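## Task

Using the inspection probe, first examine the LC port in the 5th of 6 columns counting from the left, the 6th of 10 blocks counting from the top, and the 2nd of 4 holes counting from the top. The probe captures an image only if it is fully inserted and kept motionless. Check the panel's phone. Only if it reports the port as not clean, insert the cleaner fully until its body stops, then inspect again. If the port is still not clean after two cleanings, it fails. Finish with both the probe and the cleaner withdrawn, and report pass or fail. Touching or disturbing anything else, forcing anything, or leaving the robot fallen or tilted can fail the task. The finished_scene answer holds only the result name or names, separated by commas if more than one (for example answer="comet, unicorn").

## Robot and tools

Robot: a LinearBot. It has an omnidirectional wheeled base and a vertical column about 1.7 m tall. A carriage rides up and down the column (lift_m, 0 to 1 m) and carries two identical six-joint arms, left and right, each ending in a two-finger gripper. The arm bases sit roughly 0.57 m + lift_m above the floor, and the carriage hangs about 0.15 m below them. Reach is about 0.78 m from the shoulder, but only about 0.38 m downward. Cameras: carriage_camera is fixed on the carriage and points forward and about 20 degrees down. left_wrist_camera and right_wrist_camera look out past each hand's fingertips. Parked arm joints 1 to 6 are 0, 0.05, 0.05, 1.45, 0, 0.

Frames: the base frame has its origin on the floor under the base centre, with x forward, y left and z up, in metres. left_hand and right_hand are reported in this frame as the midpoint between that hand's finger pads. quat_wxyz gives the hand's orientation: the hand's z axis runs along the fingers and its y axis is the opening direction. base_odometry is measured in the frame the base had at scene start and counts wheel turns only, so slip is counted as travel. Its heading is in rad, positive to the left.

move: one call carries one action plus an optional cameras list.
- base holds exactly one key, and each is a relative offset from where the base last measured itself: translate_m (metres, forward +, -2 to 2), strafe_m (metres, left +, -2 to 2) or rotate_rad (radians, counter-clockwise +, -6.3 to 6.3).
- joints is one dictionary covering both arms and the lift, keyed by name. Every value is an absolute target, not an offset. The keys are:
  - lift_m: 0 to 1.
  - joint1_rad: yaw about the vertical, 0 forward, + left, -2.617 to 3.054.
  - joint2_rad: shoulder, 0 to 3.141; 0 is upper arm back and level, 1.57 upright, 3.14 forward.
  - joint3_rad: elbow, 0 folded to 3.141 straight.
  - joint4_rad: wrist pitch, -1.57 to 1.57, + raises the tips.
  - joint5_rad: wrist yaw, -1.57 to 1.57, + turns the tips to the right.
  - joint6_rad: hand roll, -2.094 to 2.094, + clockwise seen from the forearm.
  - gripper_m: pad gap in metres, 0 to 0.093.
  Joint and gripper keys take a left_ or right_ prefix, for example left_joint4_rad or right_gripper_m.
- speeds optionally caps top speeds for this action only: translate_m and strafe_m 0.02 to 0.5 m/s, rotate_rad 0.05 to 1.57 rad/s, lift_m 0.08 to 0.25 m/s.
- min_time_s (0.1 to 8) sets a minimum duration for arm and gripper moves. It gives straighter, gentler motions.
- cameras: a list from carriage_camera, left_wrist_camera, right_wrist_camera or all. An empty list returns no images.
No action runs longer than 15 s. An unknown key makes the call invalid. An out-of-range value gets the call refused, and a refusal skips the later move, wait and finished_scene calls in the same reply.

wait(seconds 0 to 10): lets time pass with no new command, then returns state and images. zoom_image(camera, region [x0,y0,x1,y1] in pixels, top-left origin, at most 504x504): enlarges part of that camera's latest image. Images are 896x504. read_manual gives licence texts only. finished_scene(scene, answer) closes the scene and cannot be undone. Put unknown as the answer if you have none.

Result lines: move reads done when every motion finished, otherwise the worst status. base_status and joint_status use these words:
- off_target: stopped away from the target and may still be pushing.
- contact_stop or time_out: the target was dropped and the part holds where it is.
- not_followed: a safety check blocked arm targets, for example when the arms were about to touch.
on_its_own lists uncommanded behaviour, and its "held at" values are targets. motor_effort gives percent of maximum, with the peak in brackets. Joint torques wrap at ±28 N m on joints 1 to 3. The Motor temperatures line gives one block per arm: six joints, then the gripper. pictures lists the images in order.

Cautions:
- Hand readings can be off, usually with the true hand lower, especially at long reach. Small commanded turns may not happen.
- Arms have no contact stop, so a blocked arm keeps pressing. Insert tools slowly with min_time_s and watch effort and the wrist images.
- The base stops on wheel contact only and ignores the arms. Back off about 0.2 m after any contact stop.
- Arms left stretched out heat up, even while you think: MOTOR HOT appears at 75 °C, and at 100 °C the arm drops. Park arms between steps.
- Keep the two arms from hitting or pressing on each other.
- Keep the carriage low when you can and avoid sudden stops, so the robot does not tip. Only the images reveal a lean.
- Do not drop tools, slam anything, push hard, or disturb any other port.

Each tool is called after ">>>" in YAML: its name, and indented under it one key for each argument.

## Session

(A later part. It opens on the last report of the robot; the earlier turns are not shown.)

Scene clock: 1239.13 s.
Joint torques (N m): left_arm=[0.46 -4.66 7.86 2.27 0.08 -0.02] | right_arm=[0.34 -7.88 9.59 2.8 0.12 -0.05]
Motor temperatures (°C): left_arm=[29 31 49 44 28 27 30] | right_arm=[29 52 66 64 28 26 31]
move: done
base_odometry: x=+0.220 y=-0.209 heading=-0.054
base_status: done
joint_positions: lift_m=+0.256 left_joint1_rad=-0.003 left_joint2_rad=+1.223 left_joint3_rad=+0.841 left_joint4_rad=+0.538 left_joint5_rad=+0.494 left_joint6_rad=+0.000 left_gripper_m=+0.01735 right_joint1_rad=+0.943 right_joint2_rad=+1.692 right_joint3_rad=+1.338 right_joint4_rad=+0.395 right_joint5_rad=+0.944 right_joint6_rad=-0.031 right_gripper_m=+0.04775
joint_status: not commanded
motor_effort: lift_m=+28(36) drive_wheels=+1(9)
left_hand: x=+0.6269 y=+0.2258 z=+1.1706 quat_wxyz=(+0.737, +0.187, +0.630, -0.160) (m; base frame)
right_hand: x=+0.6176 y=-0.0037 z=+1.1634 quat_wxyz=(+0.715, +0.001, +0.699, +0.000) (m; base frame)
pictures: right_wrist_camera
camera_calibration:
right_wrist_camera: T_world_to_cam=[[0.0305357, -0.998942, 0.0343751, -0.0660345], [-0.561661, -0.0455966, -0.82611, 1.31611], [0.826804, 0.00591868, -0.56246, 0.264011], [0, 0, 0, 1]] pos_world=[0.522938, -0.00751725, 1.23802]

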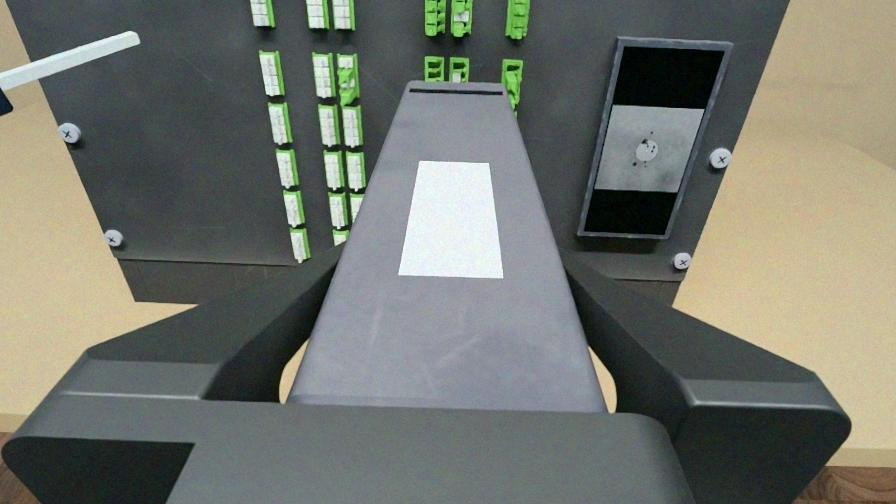

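>>> move:
  base: {"translate_m": -0.03}
  speeds: {"translate_m": 0.05}
  cameras: ["right_wrist_camera", "left_wrist_camera"]

Scene clock: 1243.10 s.
Joint torques (N m): left_arm=[0.24 -4.66 7.82 2.25 0.08 -0.02] | right_arm=[0.25 -7.91 9.59 2.78 0.11 -0.05]
Motor temperatures (°C): left_arm=[29 31 49 44 28 27 30] | right_arm=[29 52 66 63 28 26 31]
move: done
base_odometry: x=+0.190 y=-0.207 heading=-0.053
base_status: done
joint_positions: lift_m=+0.256 left_joint1_rad=-0.003 left_joint2_rad=+1.223 left_joint3_rad=+0.841 left_joint4_rad=+0.538 left_joint5_rad=+0.494 left_joint6_rad=+0.000 left_gripper_m=+0.01735 right_joint1_rad=+0.944 right_joint2_rad=+1.692 right_joint3_rad=+1.338 right_joint4_rad=+0.395 right_joint5_rad=+0.945 right_joint6_rad=-0.031 right_gripper_m=+0.04775
joint_status: not commanded
motor_effort: lift_m=+33(37) drive_wheels=+4(10)
left_hand: x=+0.6269 y=+0.2258 z=+1.1706 quat_wxyz=(+0.737, +0.187, +0.630, -0.160) (m; base frame)
right_hand: x=+0.6172 y=-0.0035 z=+1.1634 quat_wxyz=(+0.715, +0.001, +0.699, +0.000) (m; base frame)
pictures: left_wrist_camera, right_wrist_camera
camera_calibration:
left_wrist_camera: T_world_to_cam=[[-0.462063, -0.885641, -0.0462385, 0.542797], [-0.432596, 0.270598, -0.860022, 1.21867], [0.774182, -0.377382, -0.508158, 0.321193], [0, 0, 0, 1]] pos_world=[0.529338, 0.272165, 1.2364]
right_wrist_camera: T_world_to_cam=[[0.0304805, -0.998947, 0.0342919, -0.0655911], [-0.561664, -0.0454967, -0.826113, 1.3159], [0.826804, 0.00591982, -0.562459, 0.26434], [0, 0, 0, 1]] pos_world=[0.522538, -0.00721756, 1.23801]

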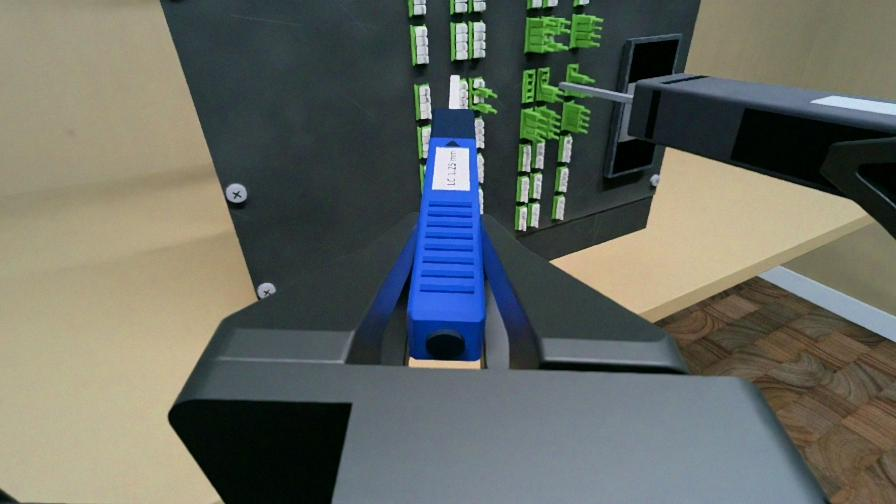

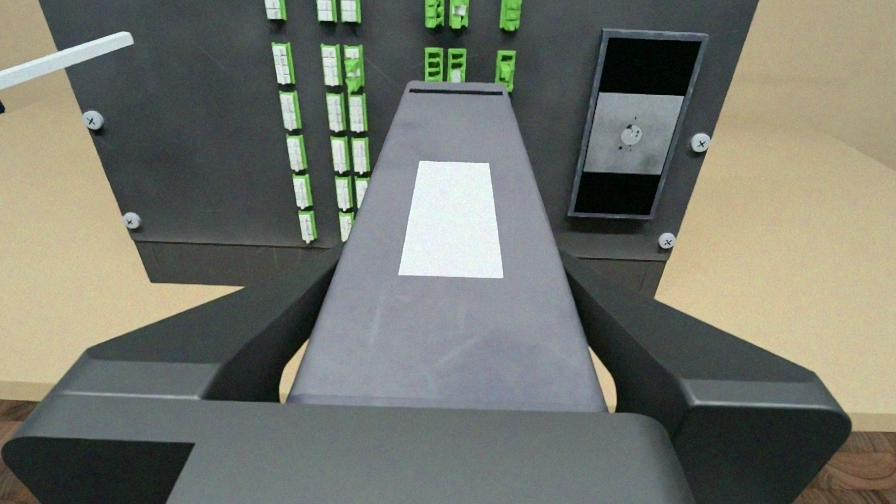

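>>> zoom_image:
  camera: "right_wrist_camera"
  region: [425, 35, 485, 95]

>>> zoom_image:
  camera: "right_wrist_camera"
  region: [0, 20, 160, 120]

>>> zoom_image:
  camera: "left_wrist_camera"
  region: [420, 60, 620, 180]

Scaled by 8.400 from the camera's 896x504 image, which has a finer 1280x720 frame.

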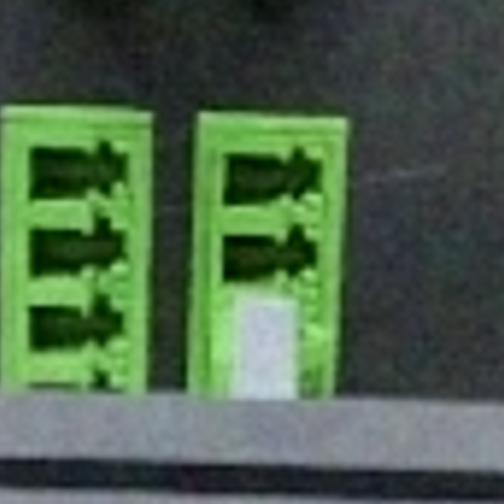

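Scaled by 3.150 from the camera's 896x504 image, which has a finer 1280x720 frame.

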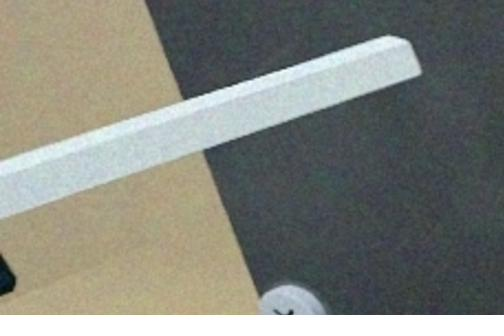

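Scaled by 2.520 from the camera's 896x504 image, which has a finer 1280x720 frame.

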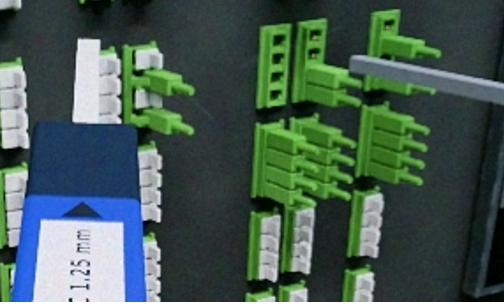

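>>> move:
  base: {"translate_m": -0.12}
  speeds: {"translate_m": 0.1}
  cameras: []

>>> move:
  joints: {"right_joint1_rad": 0.0, "right_joint2_rad": 0.05, "right_joint3_rad": 0.05, "right_joint4_rad": 0.5, "right_joint5_rad": -0.35, "right_joint6_rad": 0.0}
  min_time_s: 4
  cameras: ["right_wrist_camera", "left_wrist_camera", "carriage_camera"]

Scene clock: 1329.60 s.
Joint torques (N m): left_arm=[0.25 -4.7 7.84 2.27 0.08 -0.03] | right_arm=[0.12 -7.91 9.59 2.81 0.08 -0.05]
Motor temperatures (°C): left_arm=[29 31 49 44 28 27 30] | right_arm=[28 52 67 63 28 26 31]
move: done
base_odometry: x=+0.071 y=-0.201 heading=-0.053
base_status: done
joint_positions: lift_m=+0.256 left_joint1_rad=-0.003 left_joint2_rad=+1.223 left_joint3_rad=+0.841 left_joint4_rad=+0.538 left_joint5_rad=+0.494 left_joint6_rad=+0.000 left_gripper_m=+0.01735 right_joint1_rad=+0.945 right_joint2_rad=+1.692 right_joint3_rad=+1.338 right_joint4_rad=+0.393 right_joint5_rad=+0.947 right_joint6_rad=-0.031 right_gripper_m=+0.04775
joint_status: not commanded
motor_effort: lift_m=+31(36) drive_wheels=-2(11)
left_hand: x=+0.6269 y=+0.2258 z=+1.1705 quat_wxyz=(+0.737, +0.187, +0.630, -0.160) (m; base frame)
right_hand: x=+0.6170 y=-0.0035 z=+1.1631 quat_wxyz=(+0.715, +0.001, +0.699, -0.001) (m; base frame)
pictures: none
No camera images: "cameras" was empty.

Scene clock: 1333.90 s.
Joint torques (N m): left_arm=[0.28 -4.67 7.84 2.26 0.09 -0.02] | right_arm=[-0.66 1.11 7.39 2.9 0.1 0.05]
Motor temperatures (°C): left_arm=[29 31 49 44 28 27 30] | right_arm=[28 51 66 63 28 26 31]
move: off_target
base_odometry: x=+0.071 y=-0.201 heading=-0.053
base_status: not commanded
joint_positions: lift_m=+0.256 left_joint1_rad=-0.003 left_joint2_rad=+1.223 left_joint3_rad=+0.841 left_joint4_rad=+0.538 left_joint5_rad=+0.494 left_joint6_rad=+0.000 left_gripper_m=+0.01735 right_joint1_rad=+0.008 right_joint2_rad=+0.066 right_joint3_rad=+0.055 right_joint4_rad=+0.435 right_joint5_rad=-0.344 right_joint6_rad=-0.009 right_gripper_m=+0.04776
joint_status: right_joint4_rad off_target (ended at +0.435, target +0.500); the others done
motor_effort: lift_m=+28(37) drive_wheels=-1(2)
left_hand: x=+0.6269 y=+0.2258 z=+1.1705 quat_wxyz=(+0.737, +0.187, +0.630, -0.160) (m; base frame)
right_hand: x=+0.4413 y=-0.2486 z=+1.0949 quat_wxyz=(+0.828, -0.148, +0.533, +0.092) (m; base frame)
pictures: carriage_camera, left_wrist_camera, right_wrist_camera
camera_calibration:
carriage_camera: T_world_to_cam=[[0.0437792, -0.998787, 0.0225464, -0.0322654], [-0.363853, -0.0369585, -0.930723, 1.19931], [0.930427, 0.0325427, -0.365029, 0.313822], [0, 0, 0, 1]] pos_world=[0.145796, 0.00188573, 1.23151]
left_wrist_camera: T_world_to_cam=[[-0.462087, -0.885637, -0.046069, 0.542641], [-0.432924, 0.270609, -0.859853, 1.21859], [0.773985, -0.377383, -0.508458, 0.32154], [0, 0, 0, 1]] pos_world=[0.52944, 0.272165, 1.2363]
right_wrist_camera: T_world_to_cam=[[0.324146, -0.926441, 0.191404, -0.586382], [-0.145146, -0.248638, -0.957659, 1.05902], [0.934806, 0.28264, -0.215065, 0.0135282], [0, 0, 0, 1]] pos_world=[0.33114, -0.28376, 1.12933]

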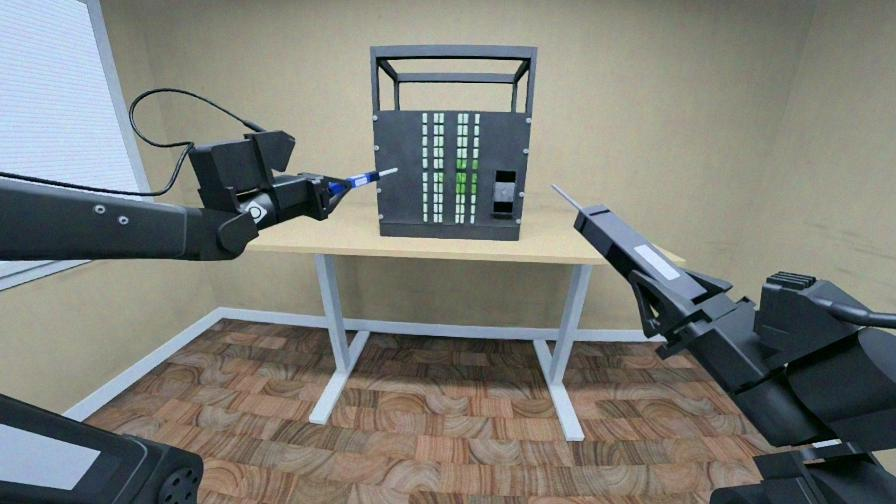

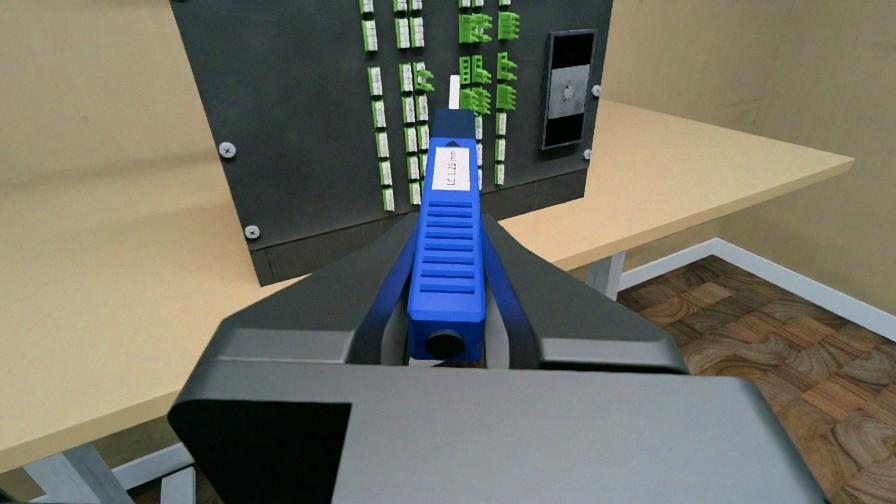

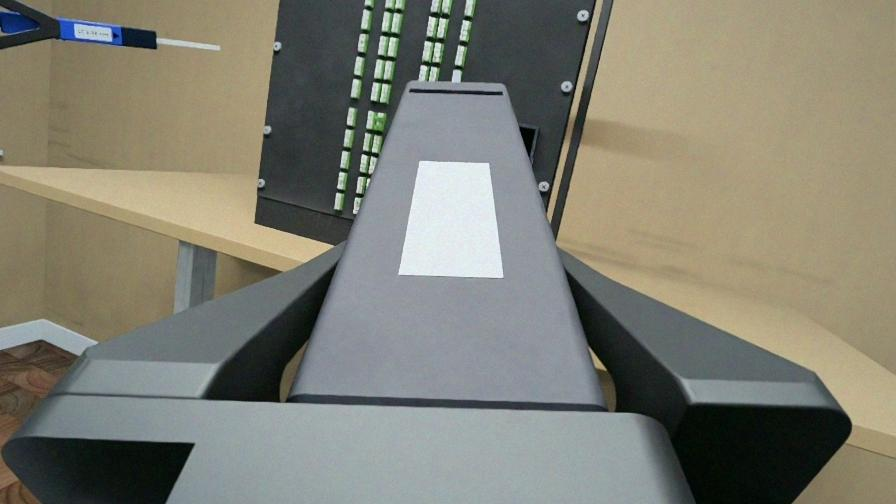

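>>> move:
  joints: {"left_joint1_rad": -0.975, "left_joint2_rad": 1.692, "left_joint3_rad": 1.345, "left_joint4_rad": 0.44, "left_joint5_rad": -0.975, "left_joint6_rad": 0.0}
  min_time_s: 3.5
  cameras: ["right_wrist_camera", "left_wrist_camera"]

Scene clock: 1345.80 s.
Joint torques (N m): left_arm=[-0.47 -7.83 9.73 1.98 -0.03 -0.01] | right_arm=[-0.66 1.11 7.43 2.88 0.11 0.06]
Motor temperatures (°C): left_arm=[29 31 49 44 28 27 30] | right_arm=[28 47 63 64 28 26 31]
move: done
base_odometry: x=+0.071 y=-0.201 heading=-0.053
base_status: not commanded
joint_positions: lift_m=+0.256 left_joint1_rad=-0.969 left_joint2_rad=+1.682 left_joint3_rad=+1.315 left_joint4_rad=+0.441 left_joint5_rad=-0.962 left_joint6_rad=+0.000 left_gripper_m=+0.01735 right_joint1_rad=+0.008 right_joint2_rad=+0.066 right_joint3_rad=+0.055 right_joint4_rad=+0.437 right_joint5_rad=-0.347 right_joint6_rad=-0.008 right_gripper_m=+0.04776
joint_status: all done
motor_effort: lift_m=+29(37) drive_wheels=-1(1)
left_hand: x=+0.6077 y=-0.0006 z=+1.1659 quat_wxyz=(+0.721, -0.019, +0.692, -0.024) (m; base frame)
right_hand: x=+0.4410 y=-0.2483 z=+1.0950 quat_wxyz=(+0.828, -0.149, +0.532, +0.093) (m; base frame)
pictures: left_wrist_camera, right_wrist_camera
camera_calibration:
left_wrist_camera: T_world_to_cam=[[0.00399064, -0.996246, 0.0864704, -0.104848], [-0.589659, -0.0721826, -0.80442, 1.29806], [0.807642, -0.0477779, -0.587734, 0.320786], [0, 0, 0, 1]] pos_world=[0.506753, 0.00457009, 1.24179]
right_wrist_camera: T_world_to_cam=[[0.325874, -0.925626, 0.192413, -0.587623], [-0.143301, -0.249532, -0.957705, 1.05833], [0.93449, 0.284518, -0.213959, 0.0130661], [0, 0, 0, 1]] pos_world=[0.330941, -0.283548, 1.12943]

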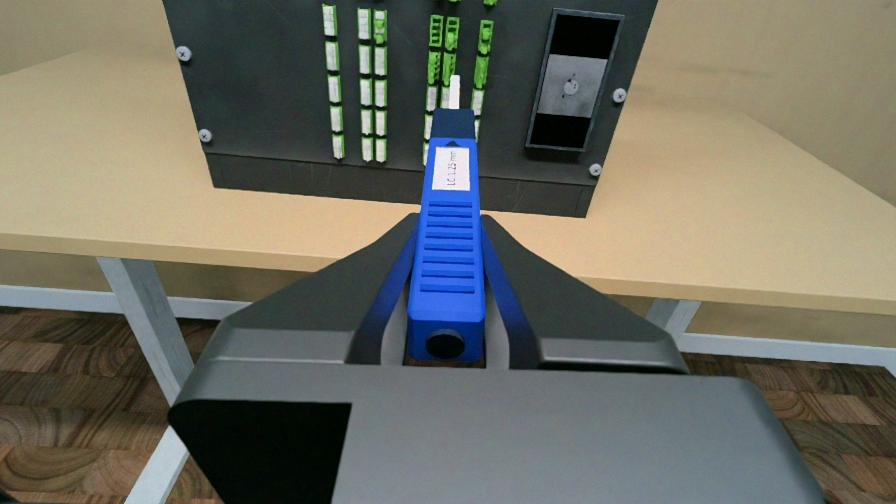

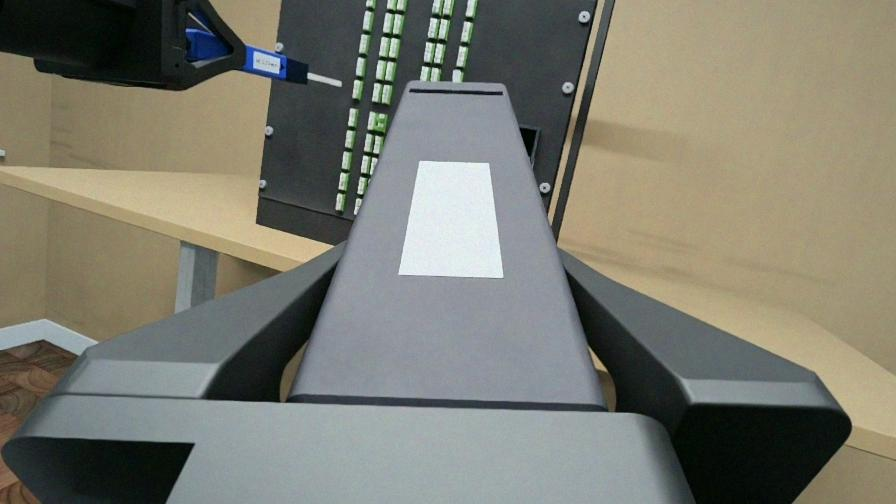

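>>> zoom_image:
  camera: "right_wrist_camera"
  region: [290, 60, 400, 130]

>>> zoom_image:
  camera: "left_wrist_camera"
  region: [410, 10, 500, 115]

Scaled by 4.582 from the camera's 896x504 image, which has a finer 1280x720 frame.

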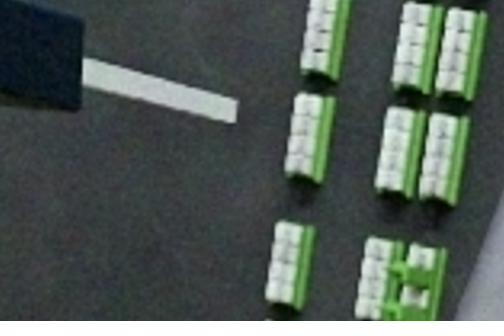

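Scaled by 4.800 from the camera's 896x504 image, which has a finer 1280x720 frame.

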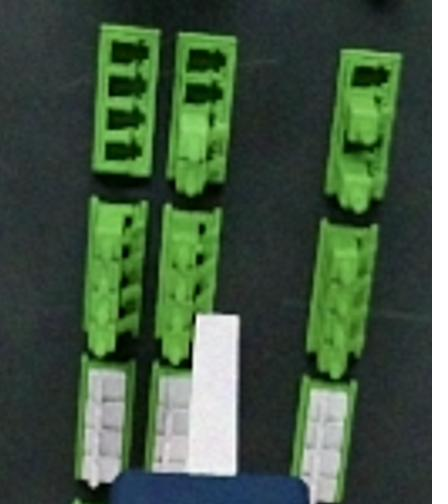

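>>> move:
  joints: {"left_joint4_rad": 0.402, "left_joint6_rad": 0.03}
  min_time_s: 0.5
  cameras: ["right_wrist_camera", "left_wrist_camera"]

>>> move:
  base: {"translate_m": 0.15}
  speeds: {"translate_m": 0.1}
  cameras: ["right_wrist_camera", "left_wrist_camera"]

Scene clock: 1382.77 s.
Joint torques (N m): left_arm=[-0.47 -7.84 9.7 2.01 -0.06 0.12] | right_arm=[-0.66 1.1 7.41 2.88 0.11 0.05]
Motor temperatures (°C): left_arm=[29 35 54 43 28 27 30] | right_arm=[28 41 59 64 28 26 31]
move: done
base_odometry: x=+0.071 y=-0.201 heading=-0.053
base_status: not commanded
joint_positions: lift_m=+0.256 left_joint1_rad=-0.969 left_joint2_rad=+1.682 left_joint3_rad=+1.315 left_joint4_rad=+0.404 left_joint5_rad=-0.964 left_joint6_rad=+0.015 left_gripper_m=+0.01735 right_joint1_rad=+0.008 right_joint2_rad=+0.066 right_joint3_rad=+0.055 right_joint4_rad=+0.437 right_joint5_rad=-0.347 right_joint6_rad=-0.008 right_gripper_m=+0.04776
joint_status: all done
motor_effort: lift_m=+35(35) drive_wheels=-1(1)
left_hand: x=+0.6079 y=-0.0006 z=+1.1596 quat_wxyz=(+0.714, -0.003, +0.700, -0.007) (m; base frame)
right_hand: x=+0.4410 y=-0.2483 z=+1.0950 quat_wxyz=(+0.828, -0.149, +0.532, +0.093) (m; base frame)
pictures: left_wrist_camera, right_wrist_camera
camera_calibration:
left_wrist_camera: T_world_to_cam=[[0.00773913, -0.999139, 0.0407706, -0.0535889], [-0.606269, -0.0371118, -0.794394, 1.29156], [0.795222, -0.01857, -0.606033, 0.345712], [0, 0, 0, 1]] pos_world=[0.508526, 0.000809113, 1.2377]
right_wrist_camera: T_world_to_cam=[[0.325874, -0.925626, 0.192413, -0.587623], [-0.143301, -0.249532, -0.957705, 1.05833], [0.93449, 0.284518, -0.213959, 0.0130661], [0, 0, 0, 1]] pos_world=[0.330941, -0.283548, 1.12943]

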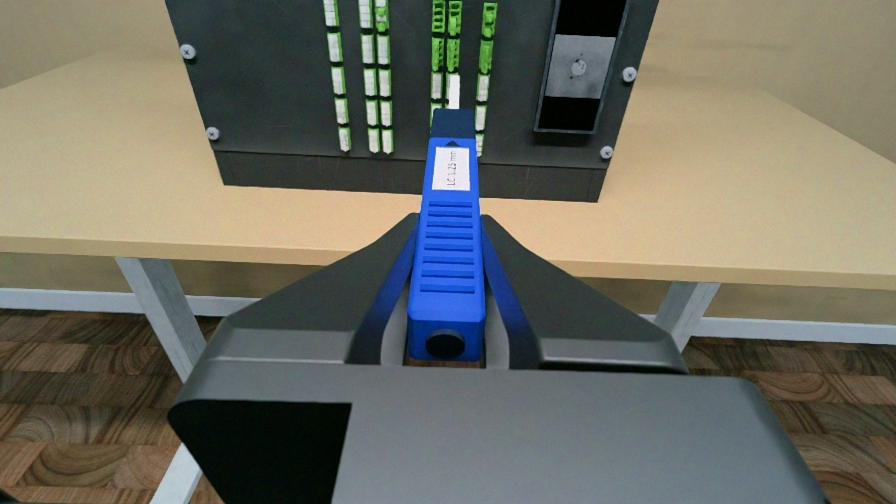

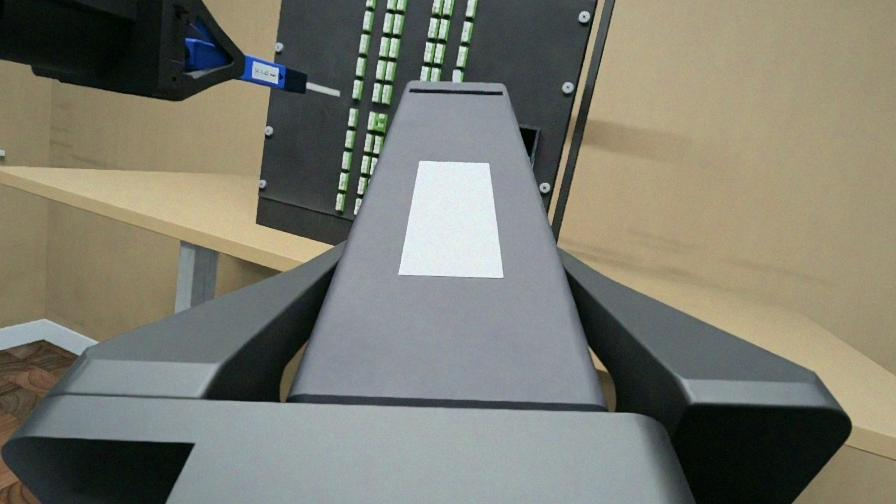

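Scene clock: 1384.97 s.
Joint torques (N m): left_arm=[-0.2 -8.18 9.77 2.01 -0.05 0.14] | right_arm=[-0.68 1.11 7.41 2.83 0.11 0.05]
Motor temperatures (°C): left_arm=[29 35 54 43 28 27 30] | right_arm=[28 41 59 64 28 26 31]
move: done
base_odometry: x=+0.220 y=-0.209 heading=-0.054
base_status: done
joint_positions: lift_m=+0.256 left_joint1_rad=-0.973 left_joint2_rad=+1.684 left_joint3_rad=+1.315 left_joint4_rad=+0.401 left_joint5_rad=-0.964 left_joint6_rad=+0.017 left_gripper_m=+0.01735 right_joint1_rad=+0.008 right_joint2_rad=+0.066 right_joint3_rad=+0.055 right_joint4_rad=+0.440 right_joint5_rad=-0.347 right_joint6_rad=-0.008 right_gripper_m=+0.04776
joint_status: not commanded
motor_effort: lift_m=+30(37) drive_wheels=-4(10)
left_hand: x=+0.6071 y=-0.0021 z=+1.1582 quat_wxyz=(+0.713, +0.000, +0.701, -0.006) (m; base frame)
right_hand: x=+0.4407 y=-0.2482 z=+1.0957 quat_wxyz=(+0.829, -0.149, +0.531, +0.093) (m; base frame)
pictures: left_wrist_camera, right_wrist_camera
camera_calibration:
left_wrist_camera: T_world_to_cam=[[0.00518398, -0.999357, 0.0354836, -0.0474162], [-0.608568, -0.0313093, -0.792884, 1.28949], [0.793485, -0.0174839, -0.608339, 0.349158], [0, 0, 0, 1]] pos_world=[0.507936, -0.000908105, 1.2365]
right_wrist_camera: T_world_to_cam=[[0.325622, -0.925473, 0.193573, -0.588731], [-0.140296, -0.249757, -0.958091, 1.05796], [0.935033, 0.284818, -0.211167, 0.0102652], [0, 0, 0, 1]] pos_world=[0.330532, -0.283546, 1.12975]

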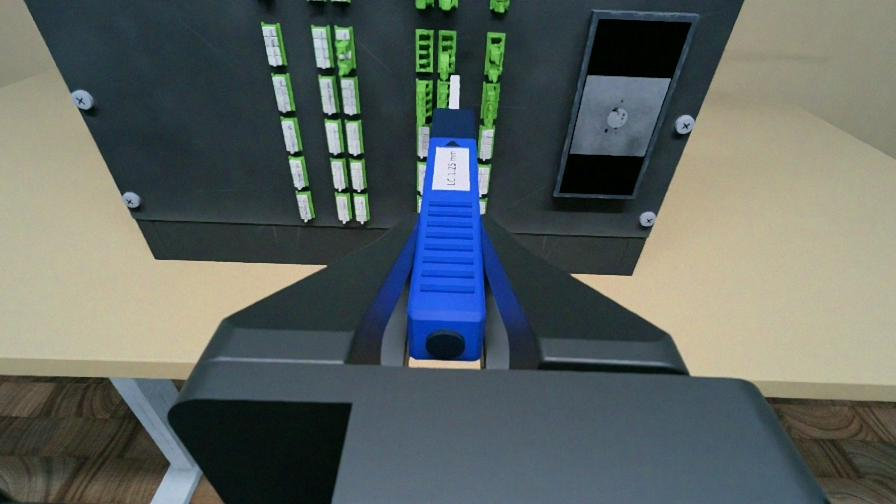

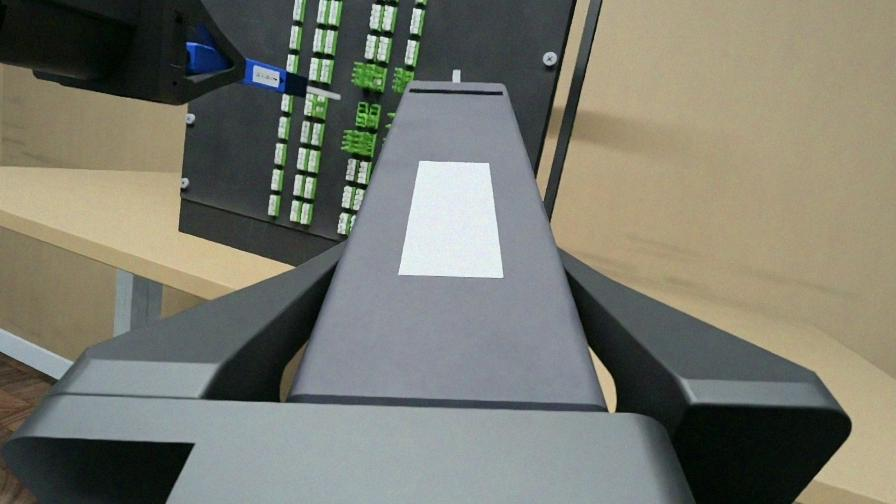

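>>> zoom_image:
  camera: "right_wrist_camera"
  region: [290, 60, 400, 130]

>>> zoom_image:
  camera: "left_wrist_camera"
  region: [410, 20, 500, 115]

Scaled by 4.582 from the camera's 896x504 image, which has a finer 1280x720 frame.

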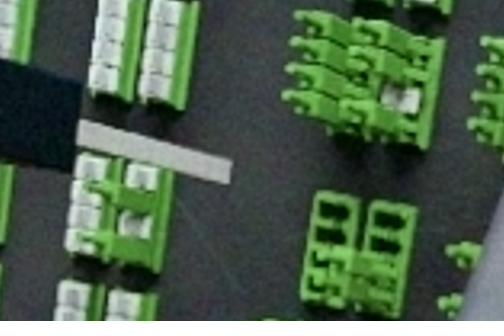

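Scaled by 5.305 from the camera's 896x504 image, which has a finer 1280x720 frame.

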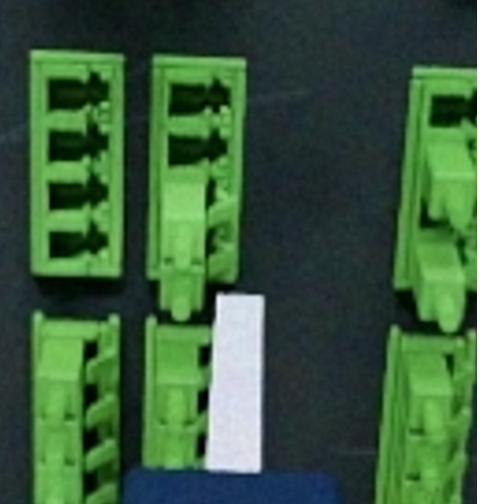

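>>> move:
  joints: {"left_joint1_rad": -0.958, "left_joint5_rad": -0.983, "left_joint4_rad": 0.389}
  min_time_s: 0.8
  cameras: []

>>> move:
  base: {"translate_m": 0.03}
  speeds: {"translate_m": 0.05}
  cameras: ["right_wrist_camera", "left_wrist_camera"]

>>> zoom_image:
  camera: "right_wrist_camera"
  region: [290, 60, 400, 130]

>>> zoom_image:
  camera: "left_wrist_camera"
  region: [410, 20, 500, 115]

Scene clock: 1484.27 s.
Joint torques (N m): left_arm=[0.57 -8.05 9.74 1.98 -0.07 0.14] | right_arm=[-0.66 1.1 7.41 2.85 0.11 0.05]
Motor temperatures (°C): left_arm=[29 36 57 41 28 27 30] | right_arm=[28 36 57 64 28 26 31]
move: done
base_odometry: x=+0.220 y=-0.209 heading=-0.054
base_status: not commanded
joint_positions: lift_m=+0.256 left_joint1_rad=-0.964 left_joint2_rad=+1.684 left_joint3_rad=+1.315 left_joint4_rad=+0.390 left_joint5_rad=-0.971 left_joint6_rad=+0.017 left_gripper_m=+0.01735 right_joint1_rad=+0.008 right_joint2_rad=+0.066 right_joint3_rad=+0.055 right_joint4_rad=+0.440 right_joint5_rad=-0.347 right_joint6_rad=-0.008 right_gripper_m=+0.04776
joint_status: all done
motor_effort: lift_m=+36(37) drive_wheels=-4(4)
left_hand: x=+0.6098 y=+0.0023 z=+1.1563 quat_wxyz=(+0.711, -0.003, +0.703, +0.002) (m; base frame)
right_hand: x=+0.4407 y=-0.2482 z=+1.0957 quat_wxyz=(+0.829, -0.149, +0.531, +0.093) (m; base frame)
pictures: none
No camera images: "cameras" was empty.

Scene clock: 1485.37 s.
Joint torques (N m): left_arm=[0.32 -8.08 9.68 2.03 -0.07 0.15] | right_arm=[-0.68 1.11 7.42 2.84 0.11 0.04]
Motor temperatures (°C): left_arm=[29 36 56 41 28 27 30] | right_arm=[28 36 57 63 28 26 31]
move: done
base_odometry: x=+0.250 y=-0.211 heading=-0.054
base_status: done
joint_positions: lift_m=+0.256 left_joint1_rad=-0.961 left_joint2_rad=+1.685 left_joint3_rad=+1.315 left_joint4_rad=+0.388 left_joint5_rad=-0.972 left_joint6_rad=+0.017 left_gripper_m=+0.01735 right_joint1_rad=+0.008 right_joint2_rad=+0.066 right_joint3_rad=+0.055 right_joint4_rad=+0.441 right_joint5_rad=-0.347 right_joint6_rad=-0.008 right_gripper_m=+0.04776
joint_status: not commanded
motor_effort: lift_m=+33(37) drive_wheels=-4(11)
left_hand: x=+0.6108 y=+0.0034 z=+1.1558 quat_wxyz=(+0.711, -0.003, +0.703, +0.004) (m; base frame)
right_hand: x=+0.4406 y=-0.2481 z=+1.0958 quat_wxyz=(+0.829, -0.150, +0.531, +0.093) (m; base frame)
pictures: left_wrist_camera, right_wrist_camera
camera_calibration:
left_wrist_camera: T_world_to_cam=[[0.0244117, -0.999394, 0.024805, -0.0411895], [-0.613918, -0.0345693, -0.788613, 1.28836], [0.788993, 0.00402312, -0.61439, 0.35461], [0, 0, 0, 1]] pos_world=[0.512165, 0.0019463, 1.2349]
right_wrist_camera: T_world_to_cam=[[0.325782, -0.925332, 0.193978, -0.589168], [-0.139441, -0.249954, -0.958164, 1.05769], [0.935105, 0.285105, -0.21046, 0.0096196], [0, 0, 0, 1]] pos_world=[0.330431, -0.283544, 1.12975]

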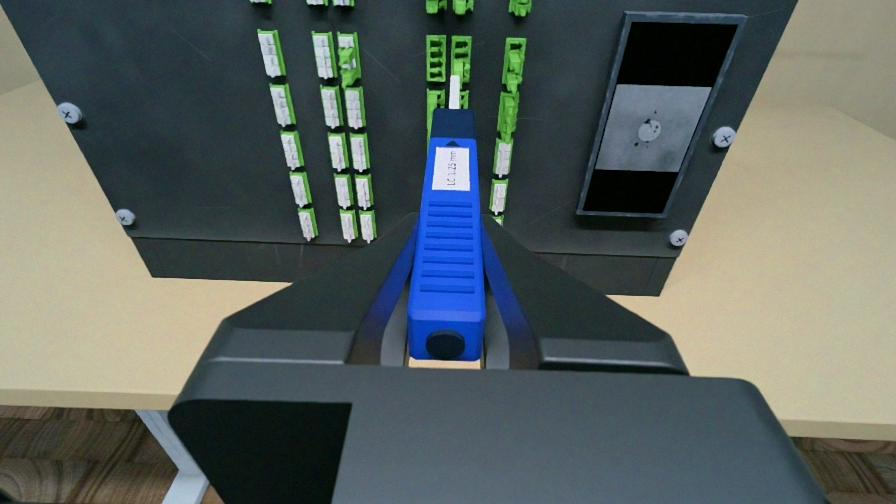

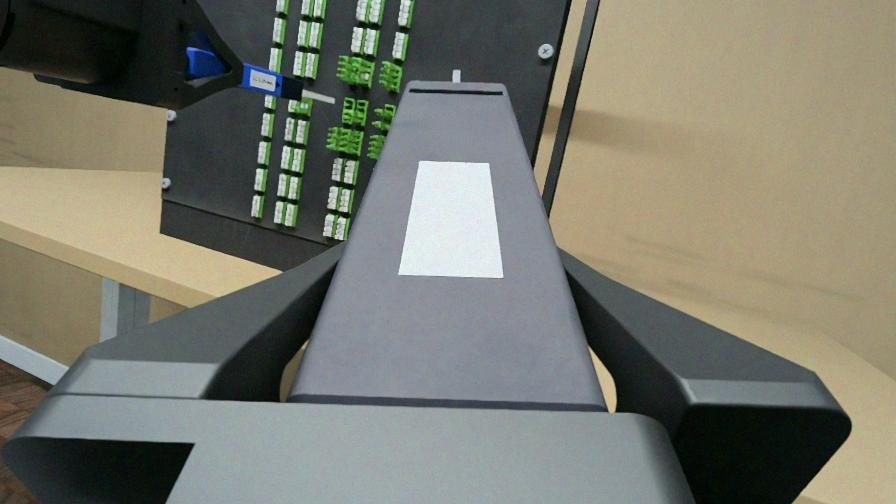

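Scaled by 4.582 from the camera's 896x504 image, which has a finer 1280x720 frame.

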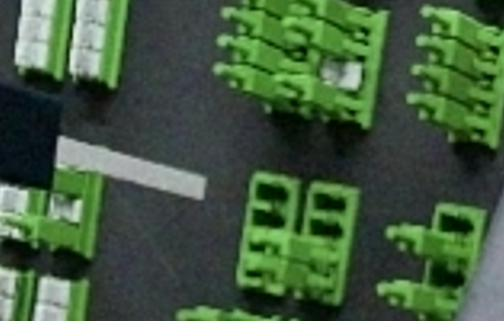

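Scaled by 5.305 from the camera's 896x504 image, which has a finer 1280x720 frame.

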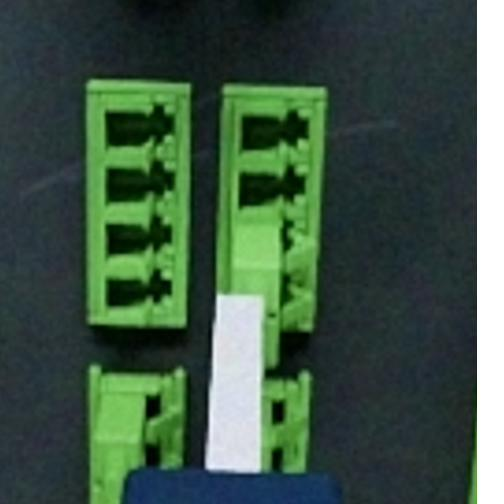

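>>> move:
  joints: {"left_joint5_rad": -0.956, "lift_m": 0.2583}
  speeds: {"lift_m": 0.08}
  min_time_s: 0.5
  cameras: []

>>> move:
  base: {"translate_m": 0.014}
  speeds: {"translate_m": 0.04}
  cameras: ["right_wrist_camera", "left_wrist_camera"]

>>> zoom_image:
  camera: "right_wrist_camera"
  region: [290, 60, 400, 130]

>>> zoom_image:
  camera: "left_wrist_camera"
  region: [410, 20, 500, 115]

Scene clock: 1505.70 s.
Joint torques (N m): left_arm=[0.32 -8.16 9.51 2.03 0.21 0.13] | right_arm=[-0.69 1.18 7.41 2.83 0.12 0.05]
Motor temperatures (°C): left_arm=[29 38 56 43 28 27 30] | right_arm=[28 36 57 63 28 26 31]
move: done
base_odometry: x=+0.250 y=-0.211 heading=-0.054
base_status: not commanded
joint_positions: lift_m=+0.258 left_joint1_rad=-0.961 left_joint2_rad=+1.686 left_joint3_rad=+1.317 left_joint4_rad=+0.387 left_joint5_rad=-0.969 left_joint6_rad=+0.017 left_gripper_m=+0.01735 right_joint1_rad=+0.008 right_joint2_rad=+0.064 right_joint3_rad=+0.055 right_joint4_rad=+0.442 right_joint5_rad=-0.347 right_joint6_rad=-0.008 right_gripper_m=+0.04776
joint_status: all done
motor_effort: lift_m=+39(43) drive_wheels=-3(4)
left_hand: x=+0.6109 y=+0.0026 z=+1.1577 quat_wxyz=(+0.711, -0.002, +0.703, +0.003) (m; base frame)
right_hand: x=+0.4403 y=-0.2481 z=+1.0978 quat_wxyz=(+0.830, -0.150, +0.530, +0.093) (m; base frame)
pictures: none
No camera images: "cameras" was empty.

Scene clock: 1506.57 s.
Joint torques (N m): left_arm=[0.25 -8.13 9.51 2.08 0.17 0.14] | right_arm=[-0.69 1.17 7.42 2.81 0.11 0.05]
Motor temperatures (°C): left_arm=[29 38 56 43 28 27 30] | right_arm=[28 36 57 63 28 26 31]
move: done
base_odometry: x=+0.264 y=-0.212 heading=-0.055
base_status: done
joint_positions: lift_m=+0.258 left_joint1_rad=-0.961 left_joint2_rad=+1.686 left_joint3_rad=+1.317 left_joint4_rad=+0.387 left_joint5_rad=-0.967 left_joint6_rad=+0.017 left_gripper_m=+0.01735 right_joint1_rad=+0.008 right_joint2_rad=+0.064 right_joint3_rad=+0.055 right_joint4_rad=+0.442 right_joint5_rad=-0.348 right_joint6_rad=-0.008 right_gripper_m=+0.04776
joint_status: not commanded
motor_effort: lift_m=+40(44) drive_wheels=-3(11)
left_hand: x=+0.6110 y=+0.0025 z=+1.1576 quat_wxyz=(+0.711, -0.001, +0.703, +0.003) (m; base frame)
right_hand: x=+0.4403 y=-0.2481 z=+1.0978 quat_wxyz=(+0.830, -0.150, +0.530, +0.093) (m; base frame)
pictures: left_wrist_camera, right_wrist_camera
camera_calibration:
left_wrist_camera: T_world_to_cam=[[0.0198779, -0.999514, 0.0240326, -0.0384654], [-0.614157, -0.0311746, -0.788568, 1.29008], [0.788933, 0.000915302, -0.614478, 0.355687], [0, 0, 0, 1]] pos_world=[0.512465, 0.00144558, 1.2368]
right_wrist_camera: T_world_to_cam=[[0.32568, -0.925181, 0.194865, -0.590312], [-0.137166, -0.250155, -0.95844, 1.05887], [0.935477, 0.285416, -0.208374, 0.00798495], [0, 0, 0, 1]] pos_world=[0.330025, -0.283542, 1.13156]

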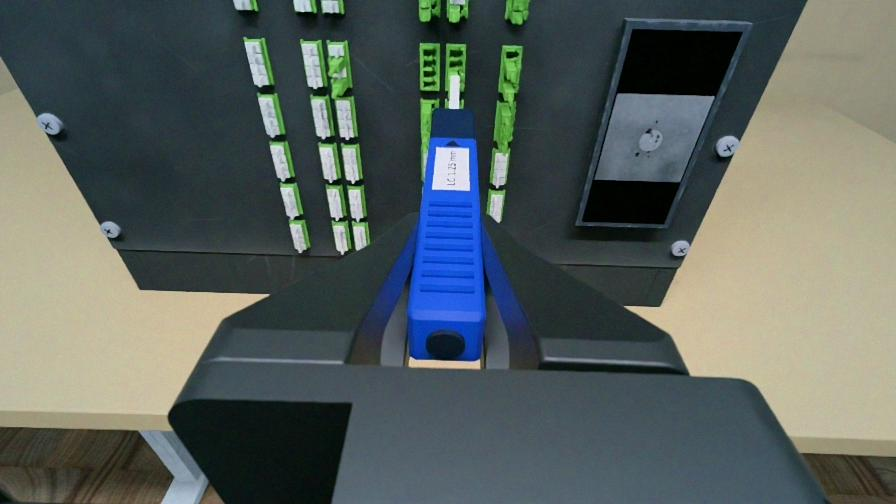

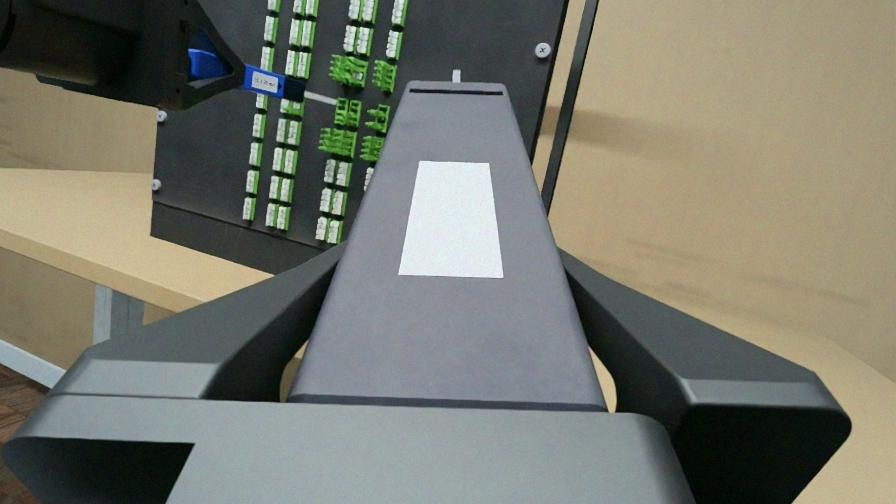

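Scaled by 4.582 from the camera's 896x504 image, which has a finer 1280x720 frame.

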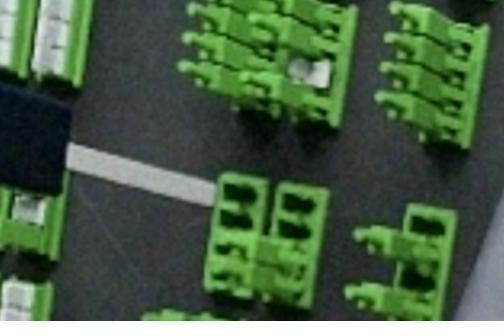

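Scaled by 5.305 from the camera's 896x504 image, which has a finer 1280x720 frame.

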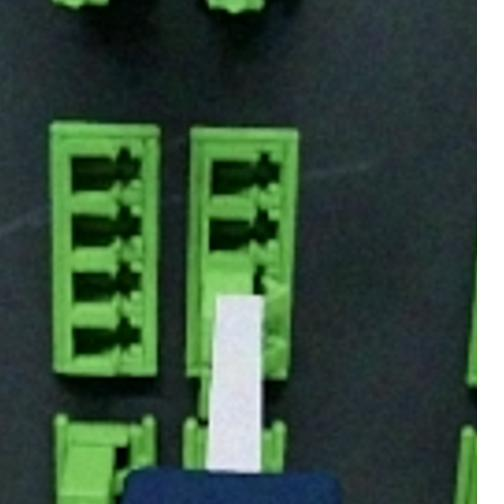

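>>> move:
  joints: {"left_joint1_rad": -0.943, "left_joint5_rad": -0.944}
  min_time_s: 0.5
  cameras: []

>>> move:
  base: {"translate_m": 0.018}
  speeds: {"translate_m": 0.04}
  cameras: ["right_wrist_camera", "left_wrist_camera"]

>>> zoom_image:
  camera: "right_wrist_camera"
  region: [290, 70, 360, 130]

>>> zoom_image:
  camera: "left_wrist_camera"
  region: [425, 45, 485, 105]

Scene clock: 1521.27 s.
Joint torques (N m): left_arm=[0.54 -8.2 9.54 2.04 0.2 0.14] | right_arm=[-0.65 1.18 7.42 2.82 0.11 0.05]
Motor temperatures (°C): left_arm=[29 39 54 43 28 27 30] | right_arm=[28 35 57 63 28 26 31]
move: done
base_odometry: x=+0.264 y=-0.212 heading=-0.055
base_status: not commanded
joint_positions: lift_m=+0.258 left_joint1_rad=-0.948 left_joint2_rad=+1.686 left_joint3_rad=+1.317 left_joint4_rad=+0.387 left_joint5_rad=-0.956 left_joint6_rad=+0.017 left_gripper_m=+0.01735 right_joint1_rad=+0.008 right_joint2_rad=+0.064 right_joint3_rad=+0.055 right_joint4_rad=+0.442 right_joint5_rad=-0.348 right_joint6_rad=-0.008 right_gripper_m=+0.04776
joint_status: all done
motor_effort: lift_m=+43(43) drive_wheels=-3(3)
left_hand: x=+0.6150 y=+0.0057 z=+1.1577 quat_wxyz=(+0.711, -0.002, +0.703, +0.004) (m; base frame)
right_hand: x=+0.4403 y=-0.2481 z=+1.0978 quat_wxyz=(+0.830, -0.150, +0.530, +0.093) (m; base frame)
pictures: none
No camera images: "cameras" was empty.

Scene clock: 1522.23 s.
Joint torques (N m): left_arm=[0.2 -8.27 9.55 2.08 0.18 0.14] | right_arm=[-0.64 1.21 7.43 2.8 0.11 0.05]
Motor temperatures (°C): left_arm=[29 39 54 43 28 27 30] | right_arm=[28 35 57 63 28 26 31]
move: done
base_odometry: x=+0.282 y=-0.213 heading=-0.055
base_status: done
joint_positions: lift_m=+0.258 left_joint1_rad=-0.946 left_joint2_rad=+1.686 left_joint3_rad=+1.317 left_joint4_rad=+0.386 left_joint5_rad=-0.955 left_joint6_rad=+0.017 left_gripper_m=+0.01735 right_joint1_rad=+0.008 right_joint2_rad=+0.064 right_joint3_rad=+0.055 right_joint4_rad=+0.442 right_joint5_rad=-0.348 right_joint6_rad=-0.008 right_gripper_m=+0.04776
joint_status: not commanded
motor_effort: lift_m=+38(43) drive_wheels=-3(11)
left_hand: x=+0.6156 y=+0.0061 z=+1.1576 quat_wxyz=(+0.711, -0.002, +0.703, +0.004) (m; base frame)
right_hand: x=+0.4402 y=-0.2481 z=+1.0979 quat_wxyz=(+0.830, -0.150, +0.530, +0.093) (m; base frame)
pictures: left_wrist_camera, right_wrist_camera
camera_calibration:
left_wrist_camera: T_world_to_cam=[[0.0225711, -0.999467, 0.0235785, -0.0359878], [-0.614109, -0.0324713, -0.788553, 1.29284], [0.788898, 0.00331876, -0.614515, 0.352125], [0, 0, 0, 1]] pos_world=[0.516965, 0.00484282, 1.2367]
right_wrist_camera: T_world_to_cam=[[0.325587, -0.925193, 0.194963, -0.590396], [-0.136769, -0.250114, -0.958508, 1.05883], [0.935568, 0.285412, -0.207972, 0.00750065], [0, 0, 0, 1]] pos_world=[0.330023, -0.283542, 1.13156]

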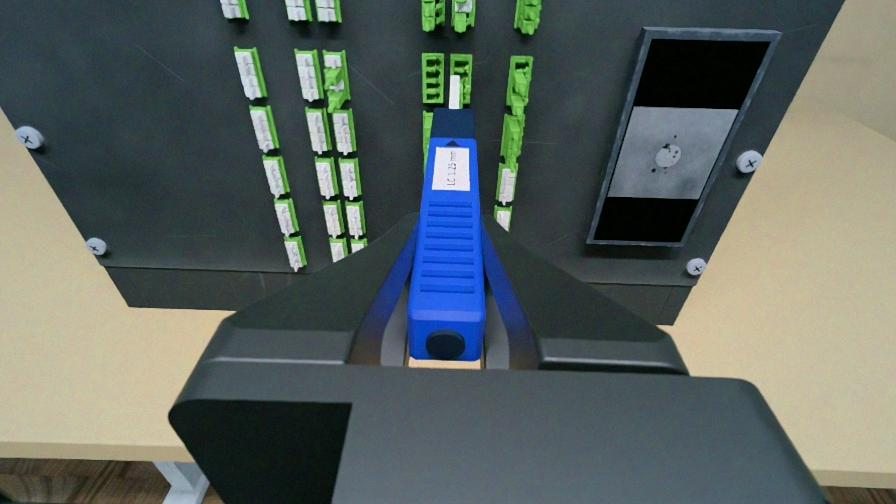

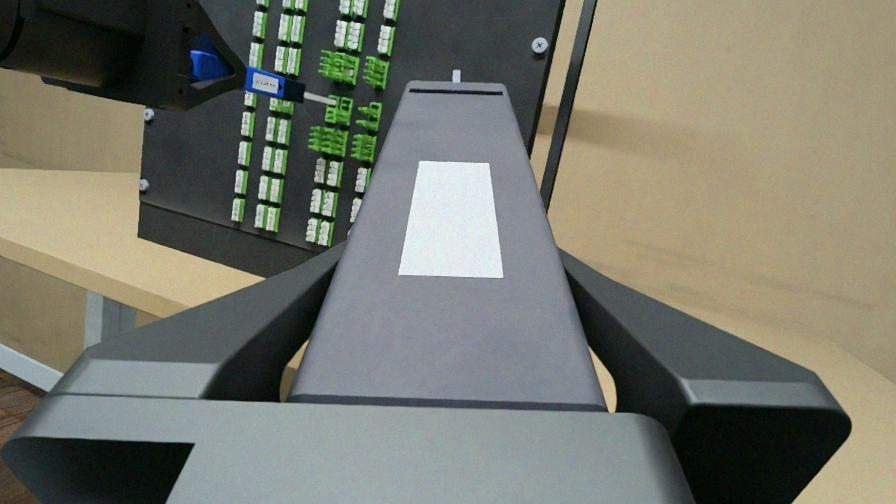

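Scaled by 7.200 from the camera's 896x504 image, which has a finer 1280x720 frame.

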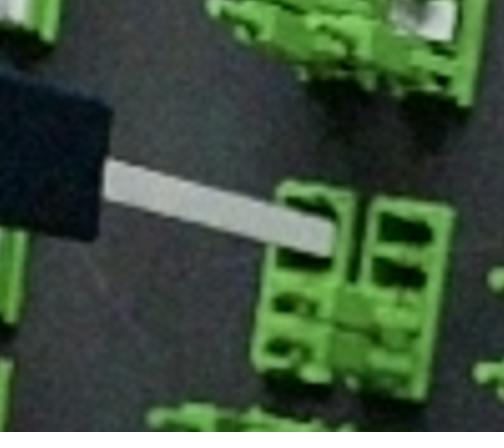

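Scaled by 8.400 from the camera's 896x504 image, which has a finer 1280x720 frame.

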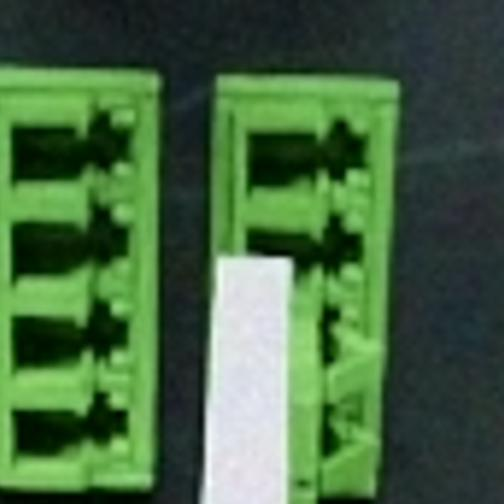

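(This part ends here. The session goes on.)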